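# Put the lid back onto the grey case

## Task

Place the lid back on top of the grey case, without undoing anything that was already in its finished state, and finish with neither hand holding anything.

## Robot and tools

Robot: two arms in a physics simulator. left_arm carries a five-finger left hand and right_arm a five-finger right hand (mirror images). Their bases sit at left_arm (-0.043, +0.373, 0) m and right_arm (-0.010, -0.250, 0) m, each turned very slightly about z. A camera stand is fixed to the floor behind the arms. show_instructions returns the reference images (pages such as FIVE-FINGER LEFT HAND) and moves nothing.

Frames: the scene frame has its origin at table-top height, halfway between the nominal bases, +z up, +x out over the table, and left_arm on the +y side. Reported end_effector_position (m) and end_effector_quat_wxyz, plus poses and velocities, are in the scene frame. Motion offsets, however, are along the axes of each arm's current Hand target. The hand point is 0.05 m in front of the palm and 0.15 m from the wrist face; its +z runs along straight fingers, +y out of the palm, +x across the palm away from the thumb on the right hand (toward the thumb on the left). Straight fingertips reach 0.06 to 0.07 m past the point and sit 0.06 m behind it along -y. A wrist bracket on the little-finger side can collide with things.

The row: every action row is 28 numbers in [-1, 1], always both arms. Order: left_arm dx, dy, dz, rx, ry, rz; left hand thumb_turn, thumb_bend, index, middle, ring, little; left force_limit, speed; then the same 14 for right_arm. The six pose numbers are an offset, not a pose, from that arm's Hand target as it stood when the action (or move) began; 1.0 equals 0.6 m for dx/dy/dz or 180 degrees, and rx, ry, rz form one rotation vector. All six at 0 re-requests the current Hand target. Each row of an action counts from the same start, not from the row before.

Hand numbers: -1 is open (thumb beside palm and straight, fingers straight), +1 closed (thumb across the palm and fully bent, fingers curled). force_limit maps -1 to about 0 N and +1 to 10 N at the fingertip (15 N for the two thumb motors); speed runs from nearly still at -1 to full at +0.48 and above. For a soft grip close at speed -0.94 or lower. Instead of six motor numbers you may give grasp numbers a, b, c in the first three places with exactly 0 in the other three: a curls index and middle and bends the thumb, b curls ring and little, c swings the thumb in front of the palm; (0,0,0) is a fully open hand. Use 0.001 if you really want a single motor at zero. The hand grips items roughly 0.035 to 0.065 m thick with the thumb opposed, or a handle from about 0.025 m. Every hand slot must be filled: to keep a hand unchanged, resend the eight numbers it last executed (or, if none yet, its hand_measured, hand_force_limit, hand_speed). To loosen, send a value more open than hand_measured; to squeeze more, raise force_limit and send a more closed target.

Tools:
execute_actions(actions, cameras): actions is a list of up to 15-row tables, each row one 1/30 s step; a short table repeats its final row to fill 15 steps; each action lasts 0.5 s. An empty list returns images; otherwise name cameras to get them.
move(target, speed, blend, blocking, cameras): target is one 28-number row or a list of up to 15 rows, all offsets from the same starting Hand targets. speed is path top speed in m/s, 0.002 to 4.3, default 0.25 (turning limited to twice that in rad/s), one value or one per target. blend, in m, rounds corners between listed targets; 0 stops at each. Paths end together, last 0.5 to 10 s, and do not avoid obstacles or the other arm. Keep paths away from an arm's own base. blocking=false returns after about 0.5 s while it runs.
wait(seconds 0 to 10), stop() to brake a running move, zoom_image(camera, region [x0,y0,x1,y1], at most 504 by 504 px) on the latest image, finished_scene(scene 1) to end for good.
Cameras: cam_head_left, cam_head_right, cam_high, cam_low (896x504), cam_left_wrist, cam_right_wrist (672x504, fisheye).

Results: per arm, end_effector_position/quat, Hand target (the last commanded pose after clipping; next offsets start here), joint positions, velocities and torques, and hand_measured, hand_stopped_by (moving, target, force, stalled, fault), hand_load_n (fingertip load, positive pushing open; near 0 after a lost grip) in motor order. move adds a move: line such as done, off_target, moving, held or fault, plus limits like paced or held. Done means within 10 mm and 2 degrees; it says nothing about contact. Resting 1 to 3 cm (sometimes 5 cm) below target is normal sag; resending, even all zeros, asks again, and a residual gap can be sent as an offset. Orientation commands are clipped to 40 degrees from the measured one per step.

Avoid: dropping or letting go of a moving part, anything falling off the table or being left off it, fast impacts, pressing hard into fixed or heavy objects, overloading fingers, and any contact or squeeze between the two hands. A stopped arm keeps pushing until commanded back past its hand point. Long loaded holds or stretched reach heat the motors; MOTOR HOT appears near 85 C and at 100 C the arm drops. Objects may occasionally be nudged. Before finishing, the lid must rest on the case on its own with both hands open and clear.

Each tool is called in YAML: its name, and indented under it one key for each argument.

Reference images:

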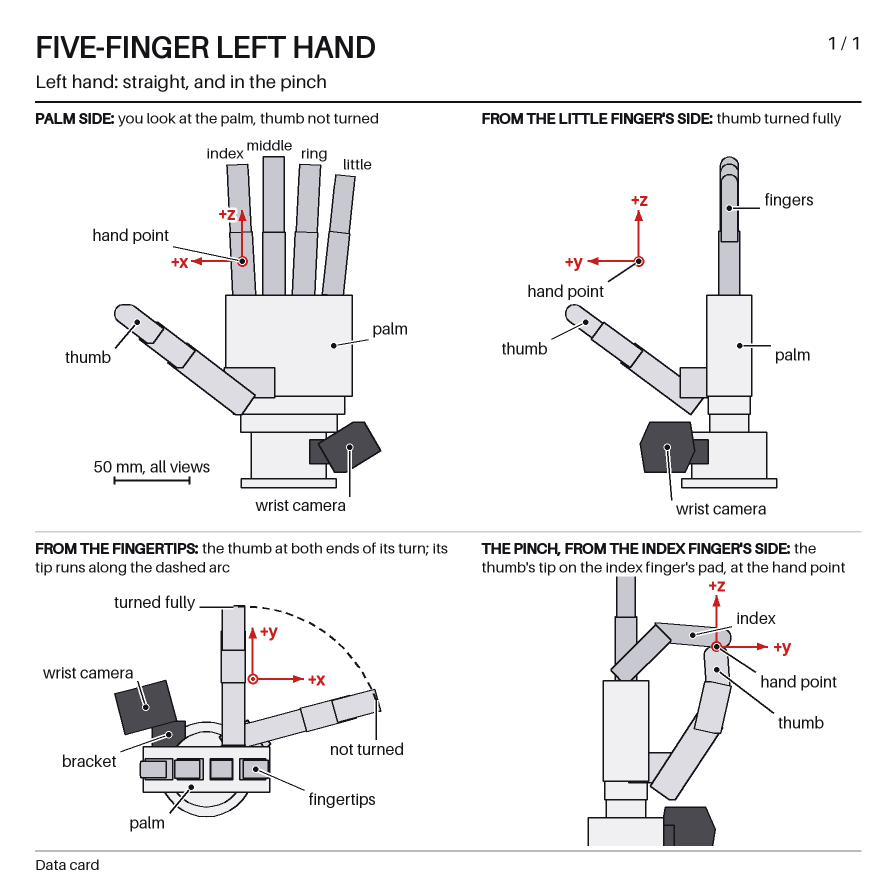

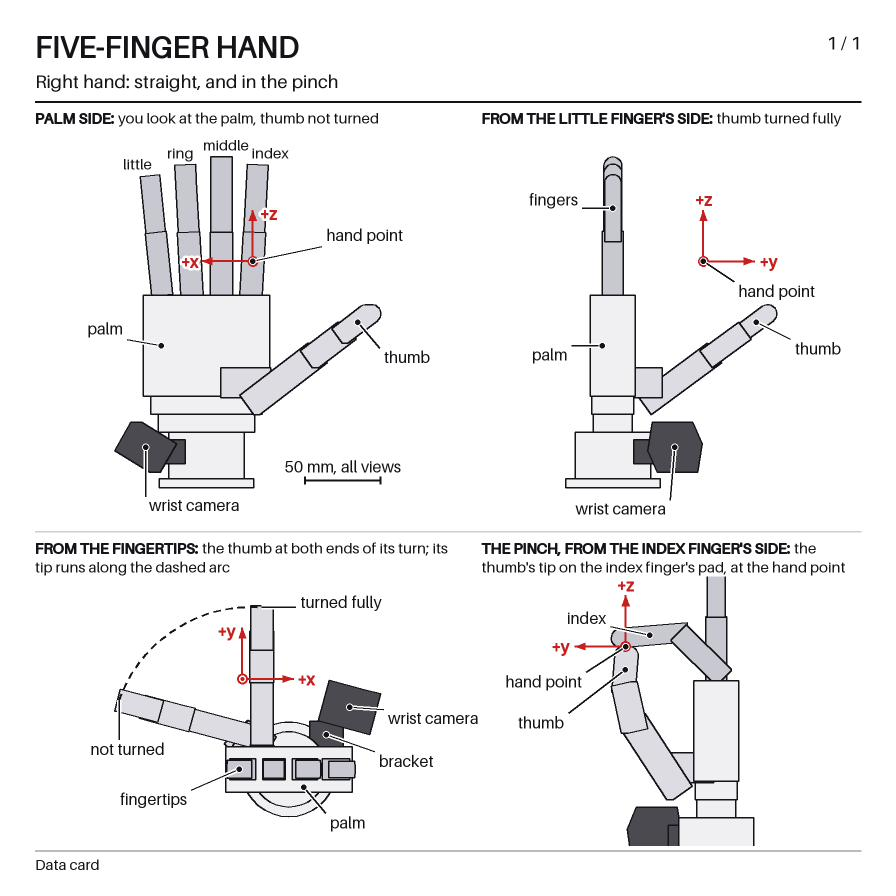

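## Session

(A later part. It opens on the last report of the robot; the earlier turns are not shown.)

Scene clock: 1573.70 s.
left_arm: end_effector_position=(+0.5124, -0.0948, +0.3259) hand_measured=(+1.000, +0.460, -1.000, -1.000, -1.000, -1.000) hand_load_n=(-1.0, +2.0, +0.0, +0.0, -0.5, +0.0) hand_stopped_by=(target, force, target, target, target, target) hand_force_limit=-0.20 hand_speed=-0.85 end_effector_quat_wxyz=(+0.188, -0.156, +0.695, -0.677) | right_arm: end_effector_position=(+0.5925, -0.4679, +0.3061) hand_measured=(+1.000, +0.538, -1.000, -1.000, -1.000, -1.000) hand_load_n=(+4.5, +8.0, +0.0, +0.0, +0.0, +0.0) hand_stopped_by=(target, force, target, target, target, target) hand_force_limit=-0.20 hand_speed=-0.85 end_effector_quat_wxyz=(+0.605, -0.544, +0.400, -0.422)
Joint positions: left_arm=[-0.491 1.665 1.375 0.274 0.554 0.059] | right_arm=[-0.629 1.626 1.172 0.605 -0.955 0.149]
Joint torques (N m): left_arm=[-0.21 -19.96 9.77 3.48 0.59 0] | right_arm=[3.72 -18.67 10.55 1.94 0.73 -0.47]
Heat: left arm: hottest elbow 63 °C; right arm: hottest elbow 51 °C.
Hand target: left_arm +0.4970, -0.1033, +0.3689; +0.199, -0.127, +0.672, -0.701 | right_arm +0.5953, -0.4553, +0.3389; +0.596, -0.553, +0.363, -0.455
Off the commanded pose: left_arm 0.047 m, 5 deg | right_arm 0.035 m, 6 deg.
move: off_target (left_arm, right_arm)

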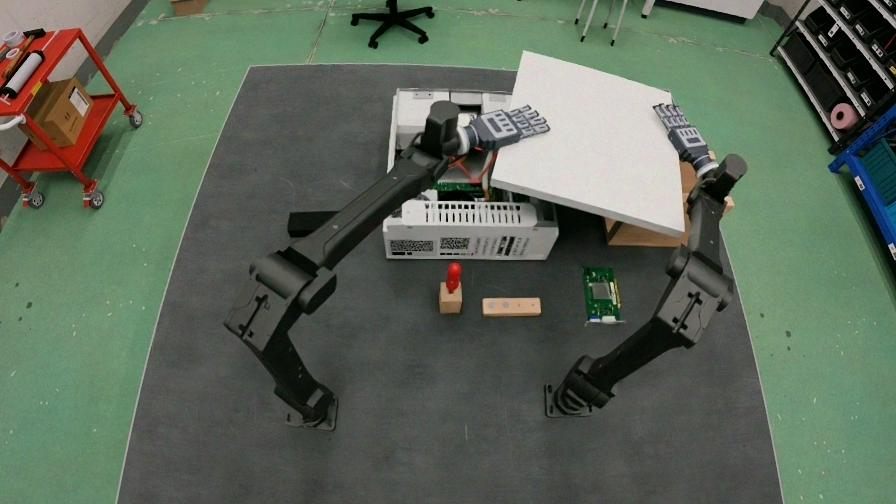

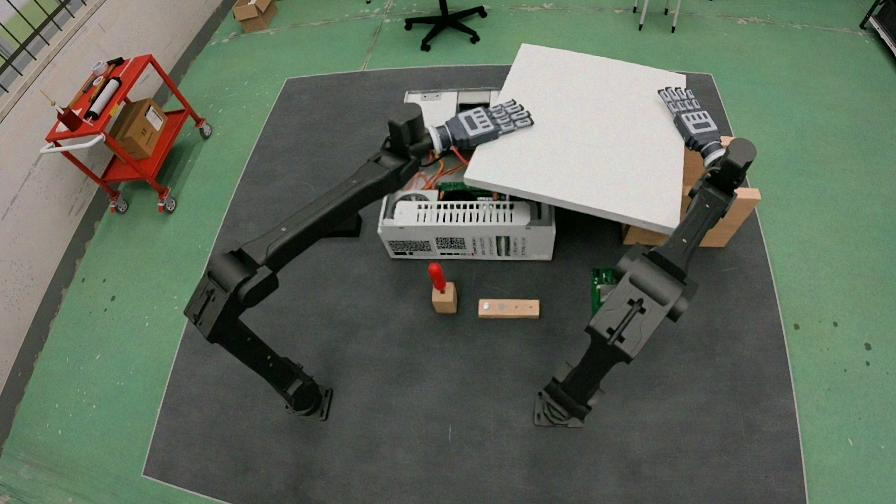

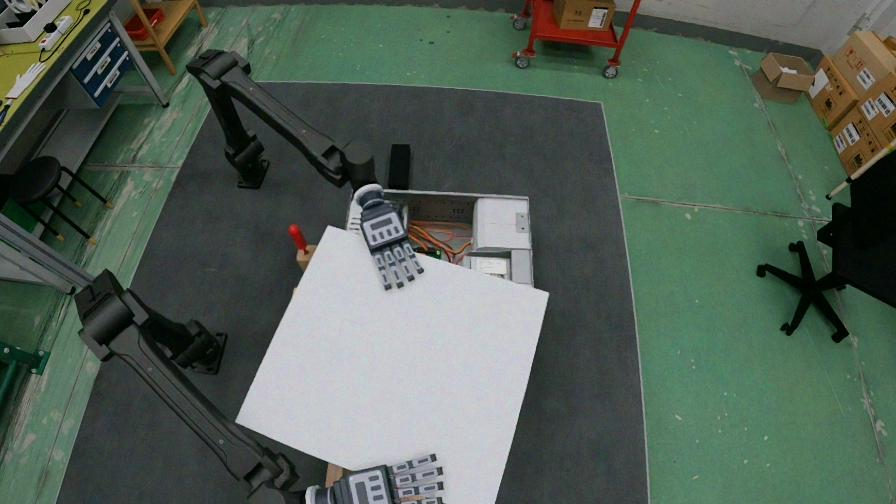

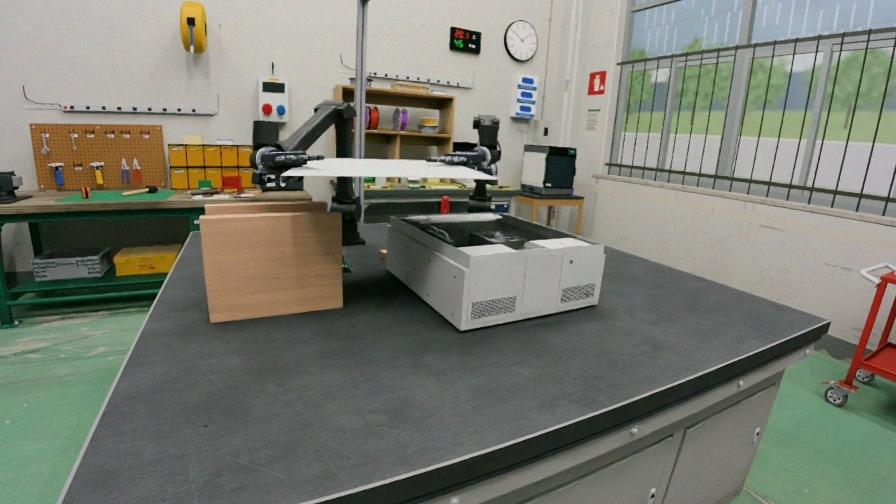

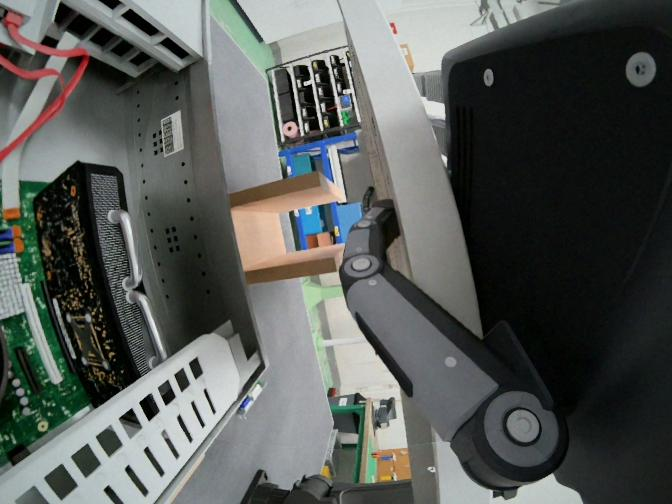

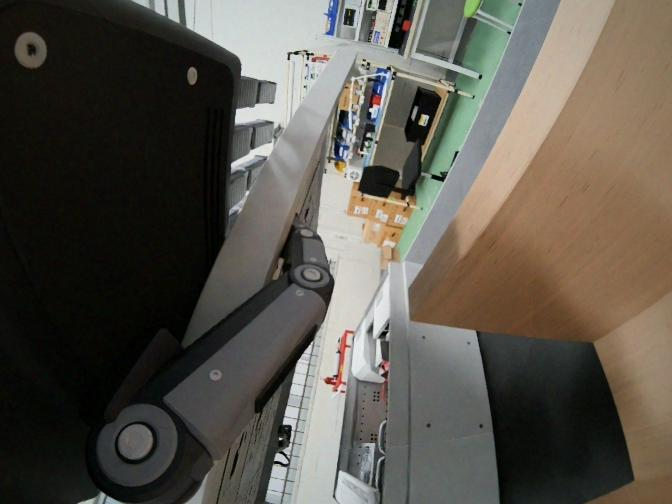

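move:
  target:
    - [-0.099,0.0058,-0.186,-0.0041,-0.0458,0.003,1,1,-1,-1,-1,-1,-0.2,-0.85,-0.194,0.0072,0.1658,0.0033,-0.0456,0.0058,1,1,-1,-1,-1,-1,-0.2,-0.85]
    - [-0.1977,0.0118,-0.3648,-0.0082,-0.0915,0.006,1,1,-1,-1,-1,-1,-0.2,-0.85,-0.394,0.0138,0.3322,0.0065,-0.0912,0.0115,1,1,-1,-1,-1,-1,-0.2,-0.85]
  speed: 0.06
  blend: [0.02, 0]
  cameras: ["all"]

Scene clock: 1600.33 s.
left_arm: end_effector_position=(+0.5160, +0.1556, +0.3266) hand_measured=(+1.000, +0.460, -1.000, -1.000, -1.000, -1.000) hand_load_n=(-1.0, +2.0, +0.0, +0.0, +0.0, +0.0) hand_stopped_by=(target, force, target, target, target, target) hand_force_limit=-0.20 hand_speed=-0.85 end_effector_quat_wxyz=(+0.288, -0.250, +0.662, -0.645) | right_arm: end_effector_position=(+0.6793, -0.1809, +0.2721) hand_measured=(+1.000, +0.538, -1.000, -1.000, -1.000, -1.000) hand_load_n=(+4.0, +7.0, +0.0, +0.0, +0.0, +0.0) hand_stopped_by=(target, force, target, target, target, target) hand_force_limit=-0.20 hand_speed=-0.85 end_effector_quat_wxyz=(+0.645, -0.608, +0.339, -0.316)
Joint positions: left_arm=[-0.099 1.366 1.029 0.335 0.656 0.059] | right_arm=[-0.123 1.702 1.225 0.519 -0.732 0.082]
Joint torques (N m): left_arm=[-0.21 -13.74 9.44 3.34 0.74 -0.08] | right_arm=[2.49 -17.26 18.59 2.54 0.53 -0.46]
Heat: left arm: hottest elbow 56 °C; right arm: hottest elbow 54 °C.
Hand target: left_arm +0.5056, +0.1453, +0.3587; +0.298, -0.223, +0.647, -0.665 | right_arm +0.7068, -0.1668, +0.3386; +0.655, -0.600, +0.279, -0.365
Off the commanded pose: left_arm 0.035 m, 4 deg | right_arm 0.073 m, 9 deg.
move: off_target (left_arm, right_arm)

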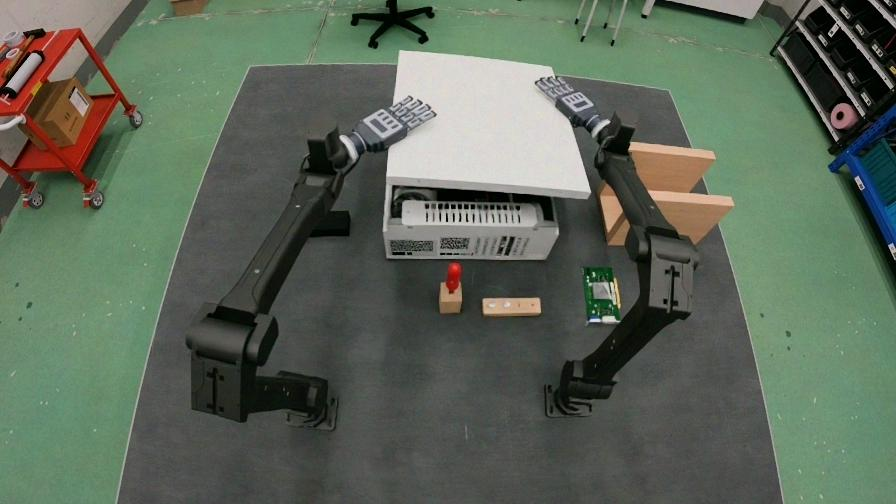

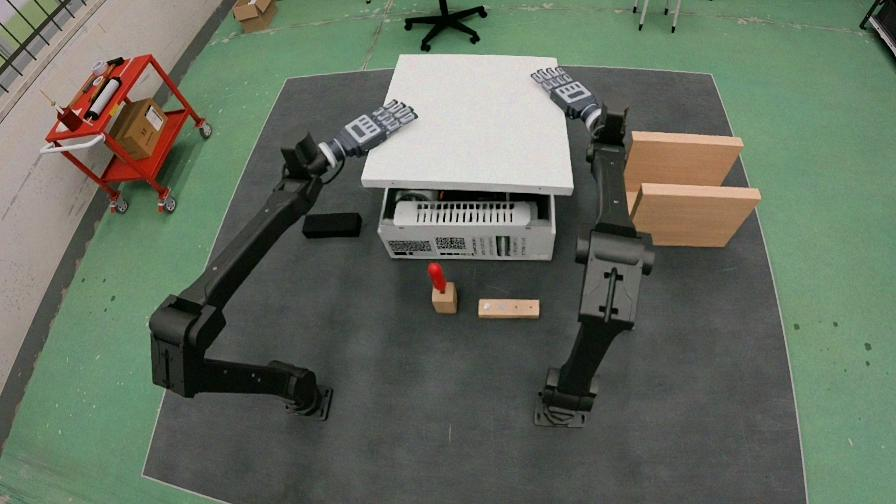

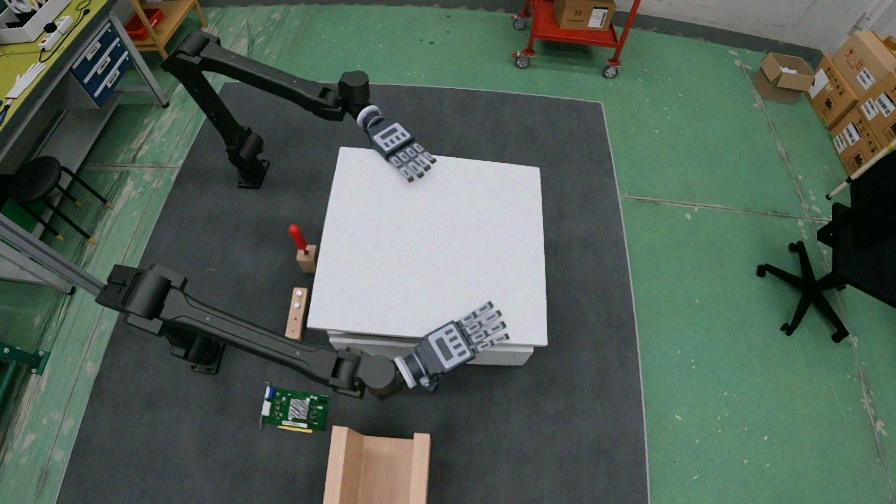

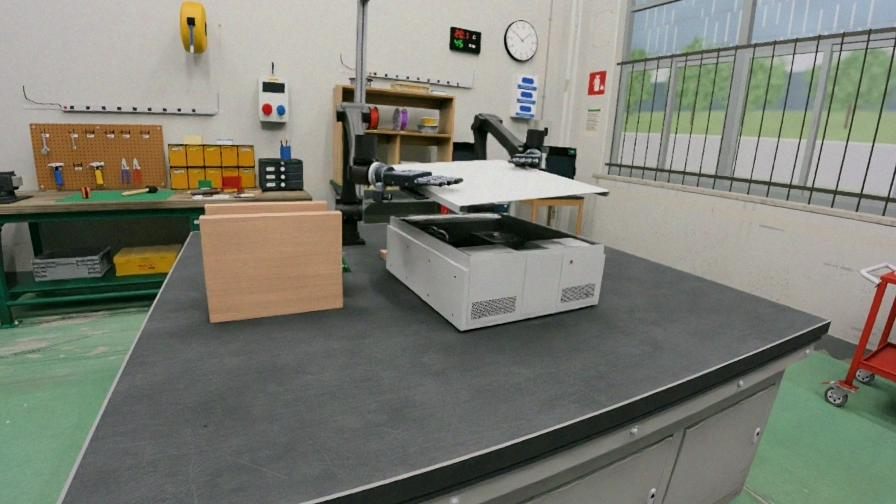

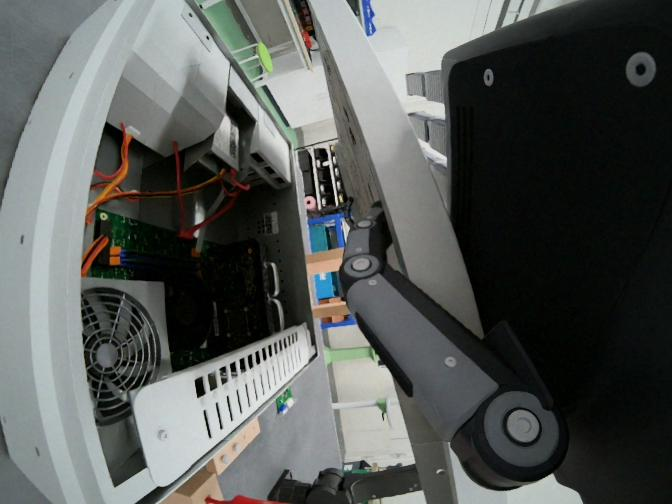

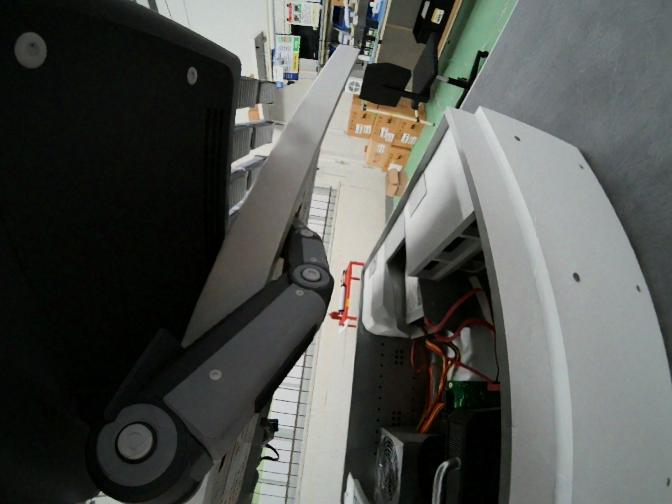

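move:
  target: [-0.0025,0.1245,-0.0225,0,0,0,1,1,-1,-1,-1,-1,-0.2,-0.85,-0.0238,0.0663,0.0053,0,0,0,1,1,-1,-1,-1,-1,-0.2,-0.85]
  speed: 0.05
  cameras: ["all"]

zoom_image:
  camera: "cam_head_left"
  region: [360, 40, 620, 270]

zoom_image:
  camera: "cam_head_right"
  region: [350, 40, 610, 270]

zoom_image:
  camera: "cam_low"
  region: [340, 130, 640, 340]

zoom_image:
  camera: "cam_high"
  region: [290, 130, 570, 380]

Scene clock: 1651.50 s.
left_arm: end_effector_position=(+0.5084, +0.1650, +0.2640) hand_measured=(+1.000, +0.460, -1.000, -1.000, -1.000, -1.000) hand_load_n=(-1.0, +2.5, +0.0, -0.5, +0.0, +0.0) hand_stopped_by=(target, force, target, target, target, target) hand_force_limit=-0.20 hand_speed=-0.85 end_effector_quat_wxyz=(+0.292, -0.242, +0.659, -0.650) | right_arm: end_effector_position=(+0.6886, -0.1640, +0.2512) hand_measured=(+1.000, +0.538, -1.000, -1.000, -1.000, -1.000) hand_load_n=(+5.0, +8.0, +0.0, +0.0, +0.0, +0.0) hand_stopped_by=(target, force, target, target, target, target) hand_force_limit=-0.20 hand_speed=-0.85 end_effector_quat_wxyz=(+0.647, -0.609, +0.334, -0.315)
Joint positions: left_arm=[-0.078 1.423 0.893 0.55 0.683 0.059] | right_arm=[-0.093 1.75 1.225 0.572 -0.713 0.079]
Joint torques (N m): left_arm=[0.32 -11.69 8.81 3.37 0.69 -0.11] | right_arm=[3.19 -17.79 14.32 3.55 0.69 -0.48]
Heat: left arm: hottest elbow 50 °C; right arm: hottest elbow 58 °C.
Hand target: left_arm +0.5054, +0.1573, +0.2836; +0.298, -0.223, +0.647, -0.665 | right_arm +0.7067, -0.1527, +0.2989; +0.656, -0.600, +0.279, -0.364
Off the commanded pose: left_arm 0.021 m, 3 deg | right_arm 0.052 m, 9 deg.
move: off_target (left_arm, right_arm)

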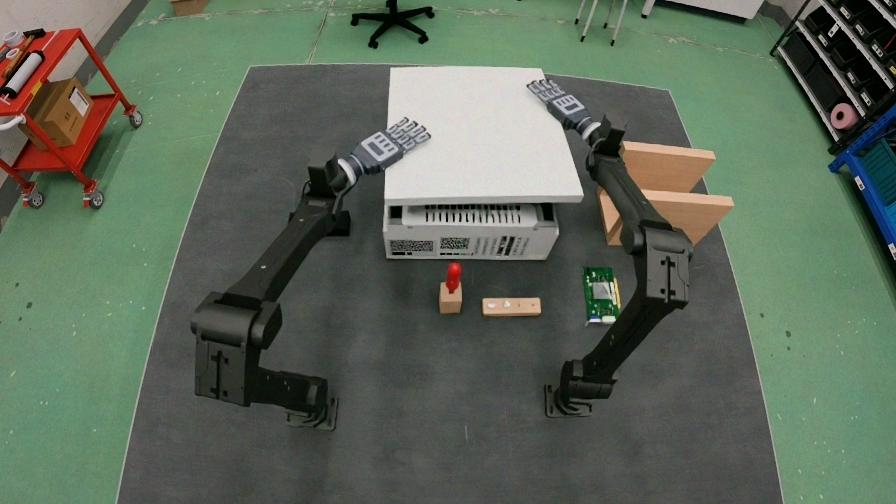

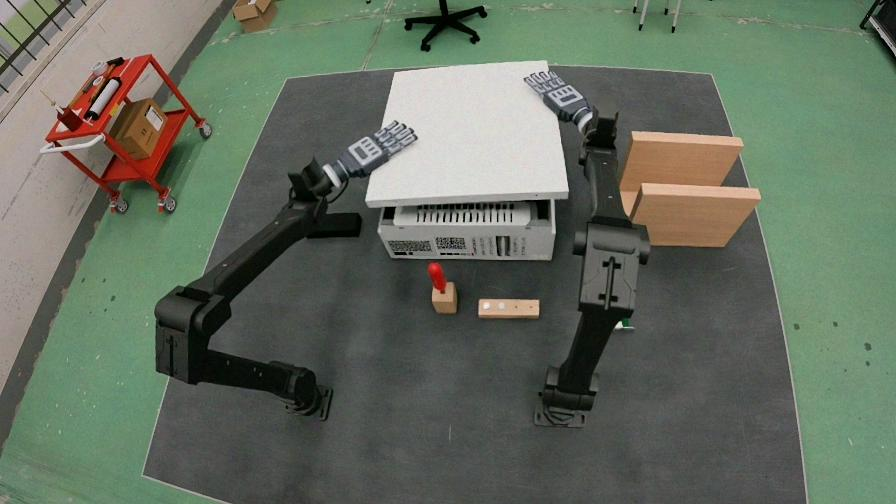

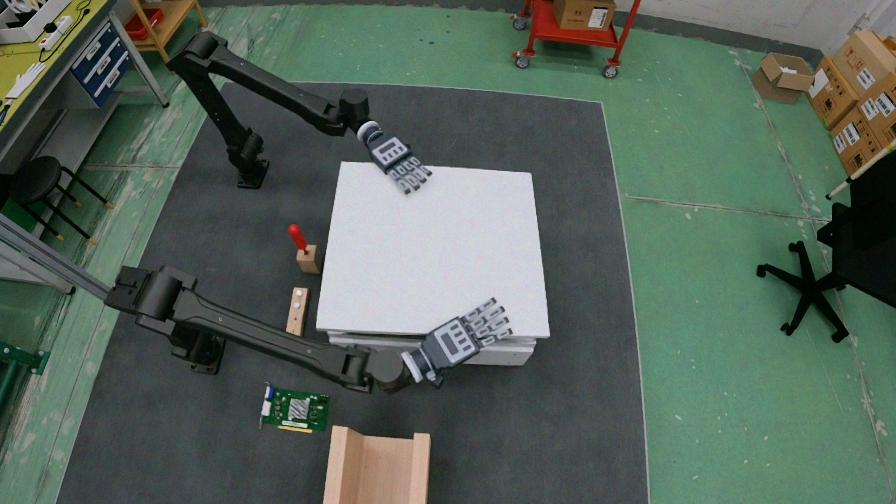

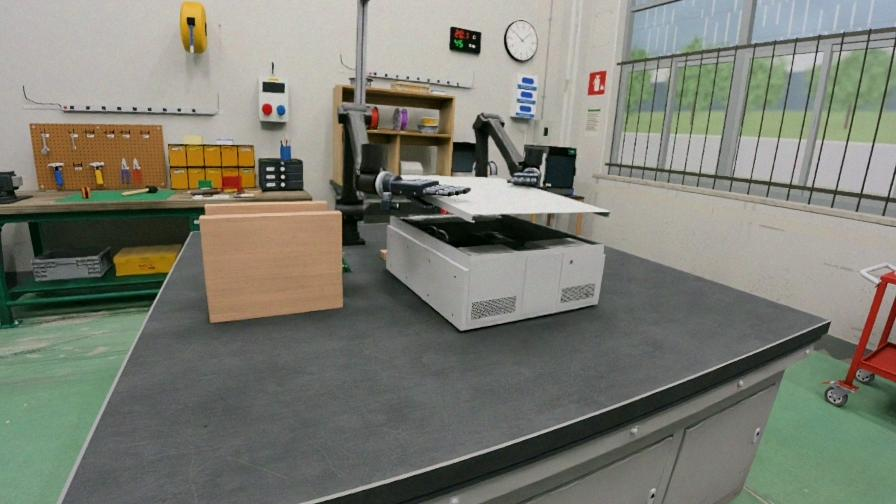

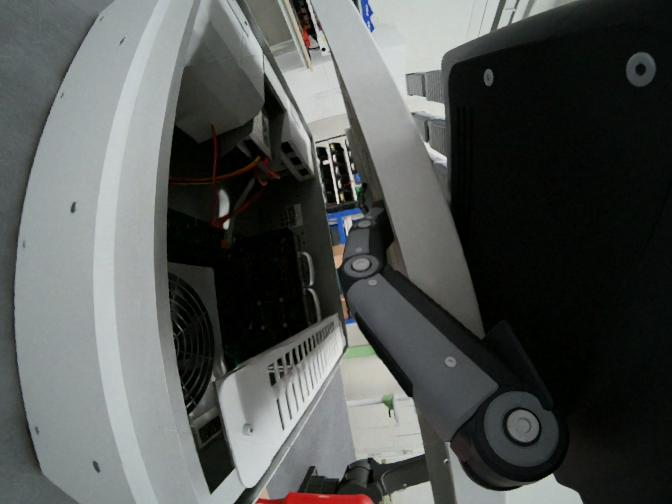

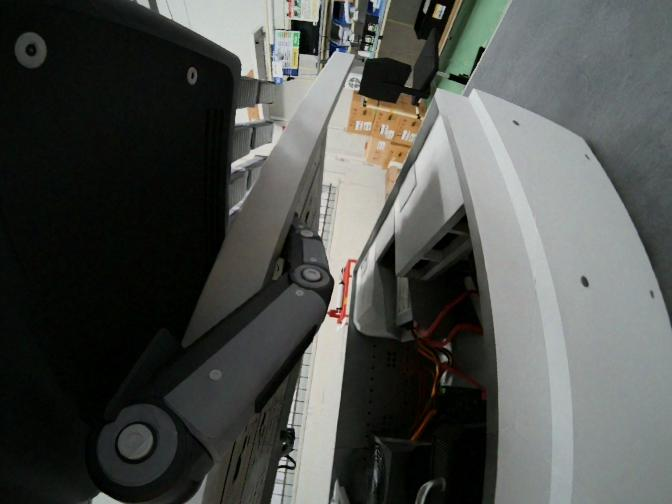

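Scaled by 1.938.

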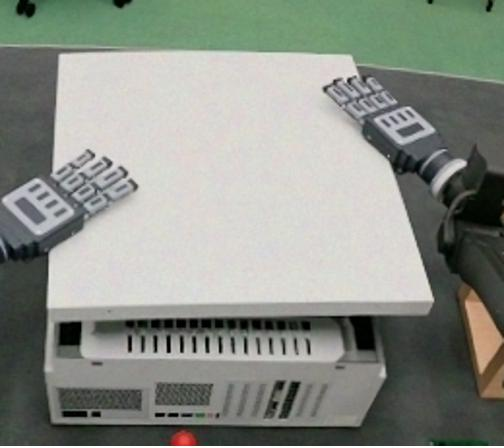

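Scaled by 1.938.

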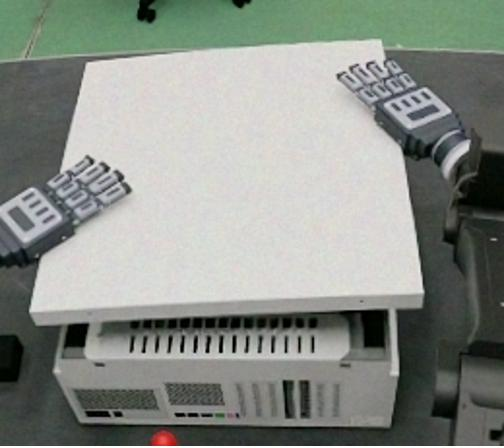

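Scaled by 1.680.

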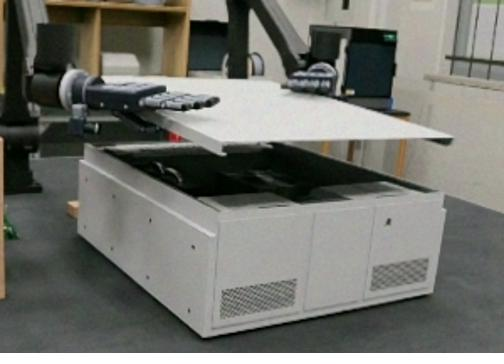

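Scaled by 1.800.

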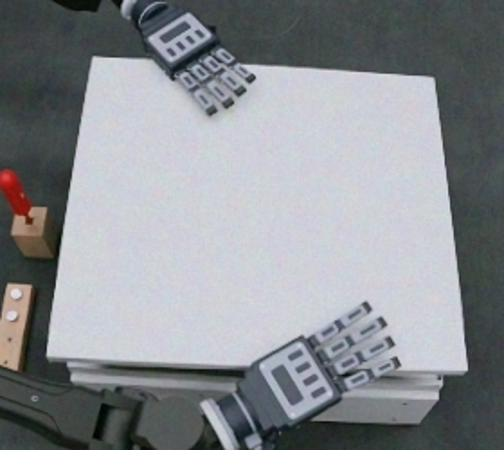

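move:
  target: [0.0515,0.0645,0.0443,0.019,-0.0005,0.0202,1,1,-1,-1,-1,-1,-0.2,-0.85,0.0487,0.0733,-0.0482,0.0226,-0.0004,-0.0162,1,1,-1,-1,-1,-1,-0.2,-0.85]
  speed: 0.05
  cameras: ["all"]

zoom_image:
  camera: "cam_low"
  region: [340, 130, 640, 340]

zoom_image:
  camera: "cam_high"
  region: [290, 130, 570, 380]

zoom_image:
  camera: "cam_right_wrist"
  region: [180, 40, 672, 504]

Scene clock: 1823.73 s.
left_arm: end_effector_position=(+0.5131, +0.1376, +0.2257) hand_measured=(+1.000, +0.460, -1.000, -1.000, -1.000, -1.000) hand_load_n=(-1.0, +1.5, +0.0, +0.0, +0.0, +0.0) hand_stopped_by=(target, force, target, target, target, target) hand_force_limit=-0.20 hand_speed=-0.85 end_effector_quat_wxyz=(+0.325, -0.221, +0.643, -0.657) | right_arm: end_effector_position=(+0.7007, -0.1873, +0.2276) hand_measured=(+1.000, +0.538, -1.000, -1.000, -1.000, -1.000) hand_load_n=(+5.5, +9.0, -0.5, +0.0, +0.0, +0.0) hand_stopped_by=(target, force, target, target, target, target) hand_force_limit=-0.20 hand_speed=-0.85 end_effector_quat_wxyz=(+0.667, -0.596, +0.276, -0.353)
Joint positions: left_arm=[-0.145 1.522 0.829 0.784 0.6 0.077] | right_arm=[-0.136 1.855 1.219 0.831 -0.781 0.085]
Joint torques (N m): left_arm=[-1.55 -12.1 7.94 3.44 0.41 0.01] | right_arm=[1.73 -18.49 9.94 3.75 0.86 -0.22]
Heat: left arm: hottest elbow 44 °C; right arm: hottest elbow 57 °C.
Hand target: left_arm +0.5055, +0.1175, +0.2442; +0.326, -0.194, +0.633, -0.675 | right_arm +0.7067, -0.1925, +0.2537; +0.667, -0.583, +0.250, -0.390
Off the commanded pose: left_arm 0.028 m, 4 deg | right_arm 0.027 m, 5 deg.
move: off_target (left_arm, right_arm)

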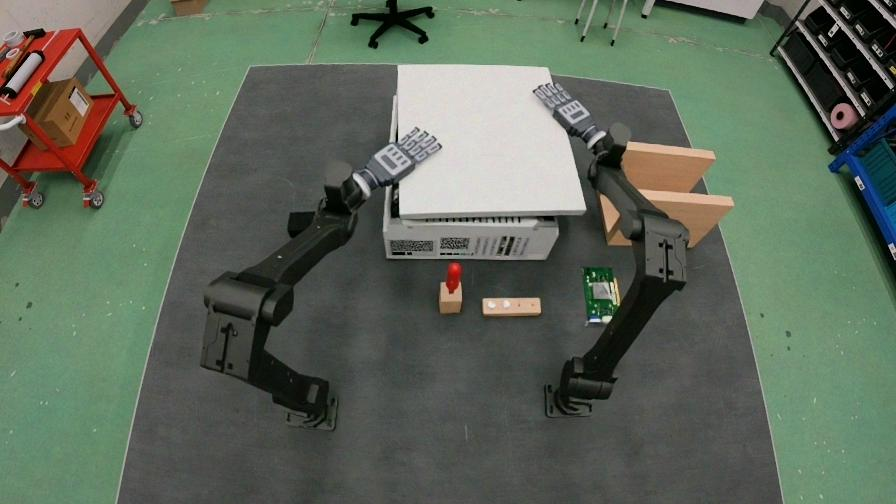

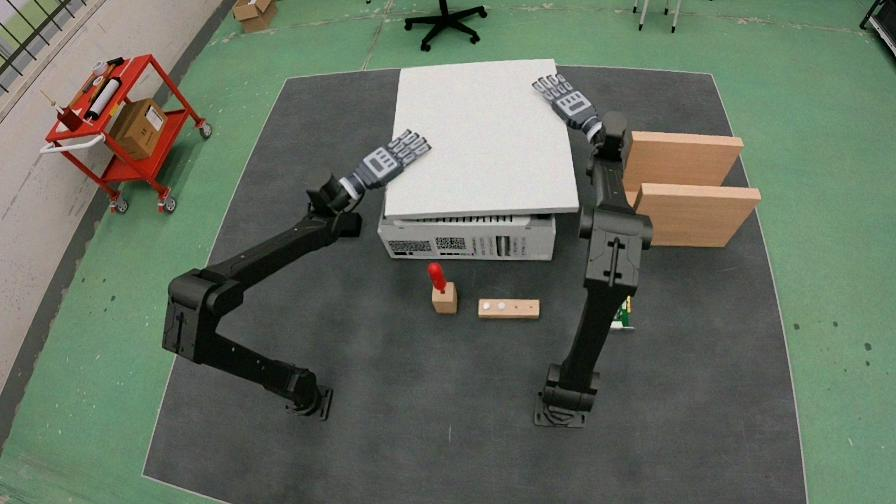

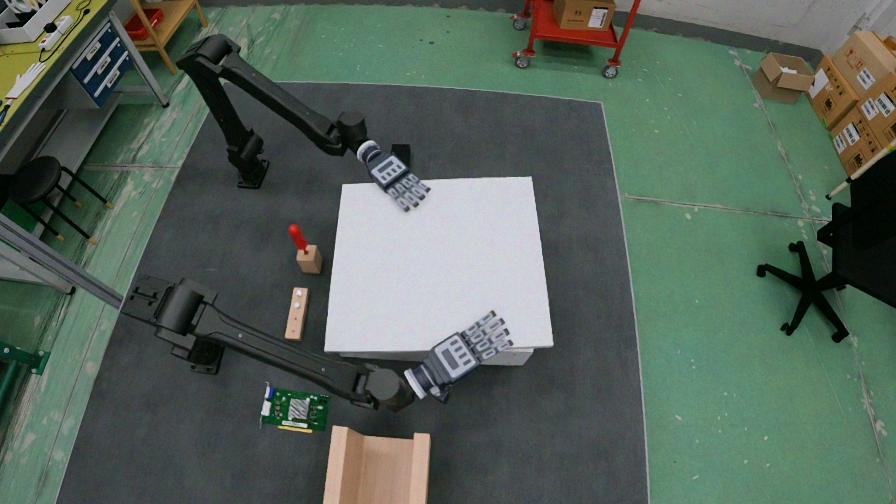

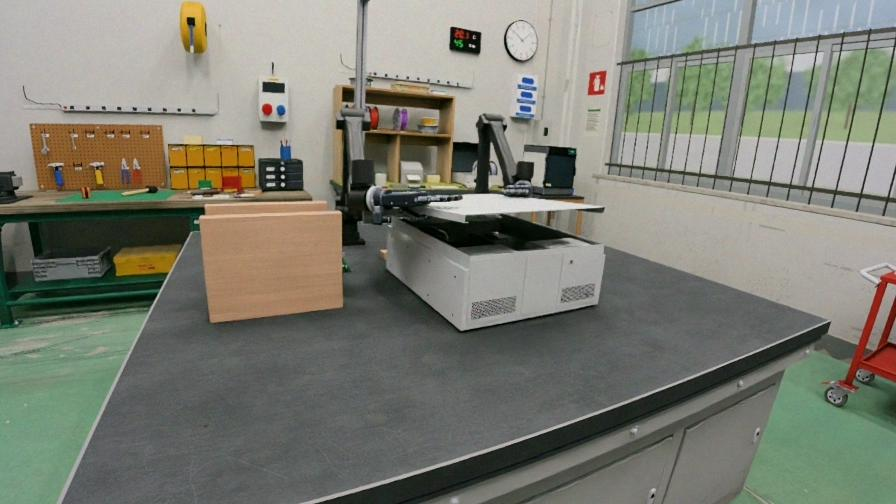

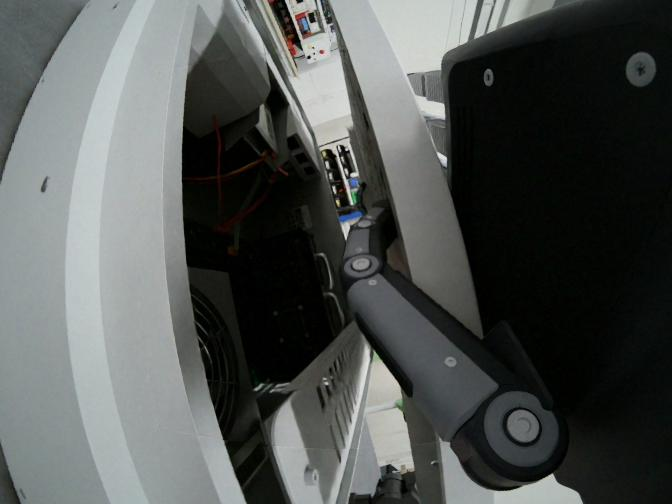

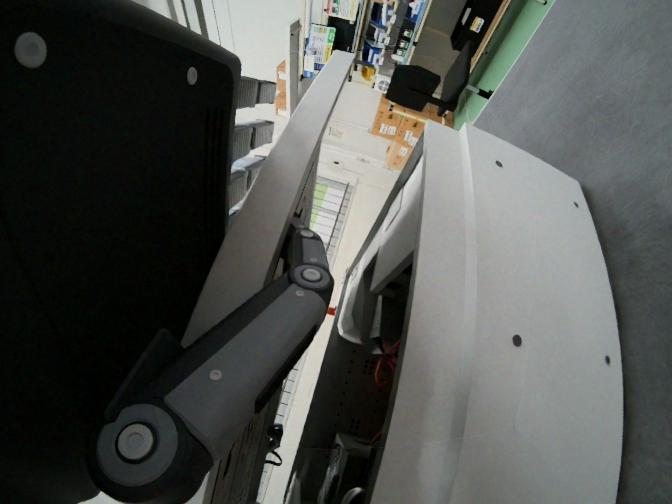

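Scaled by 1.680.

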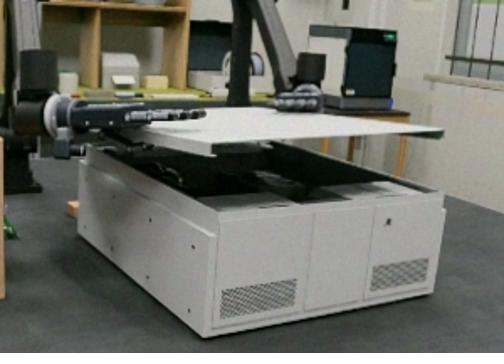

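Scaled by 1.800.

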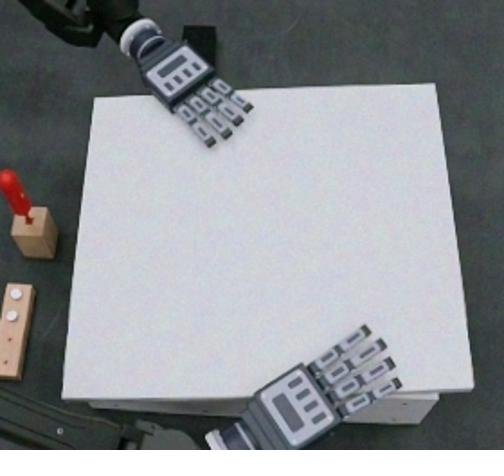

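Scaled by 1.024 from the camera's 672x504 image, which has a finer 960x720 frame.

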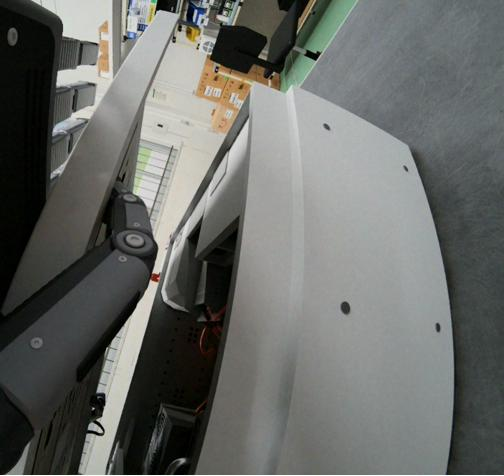

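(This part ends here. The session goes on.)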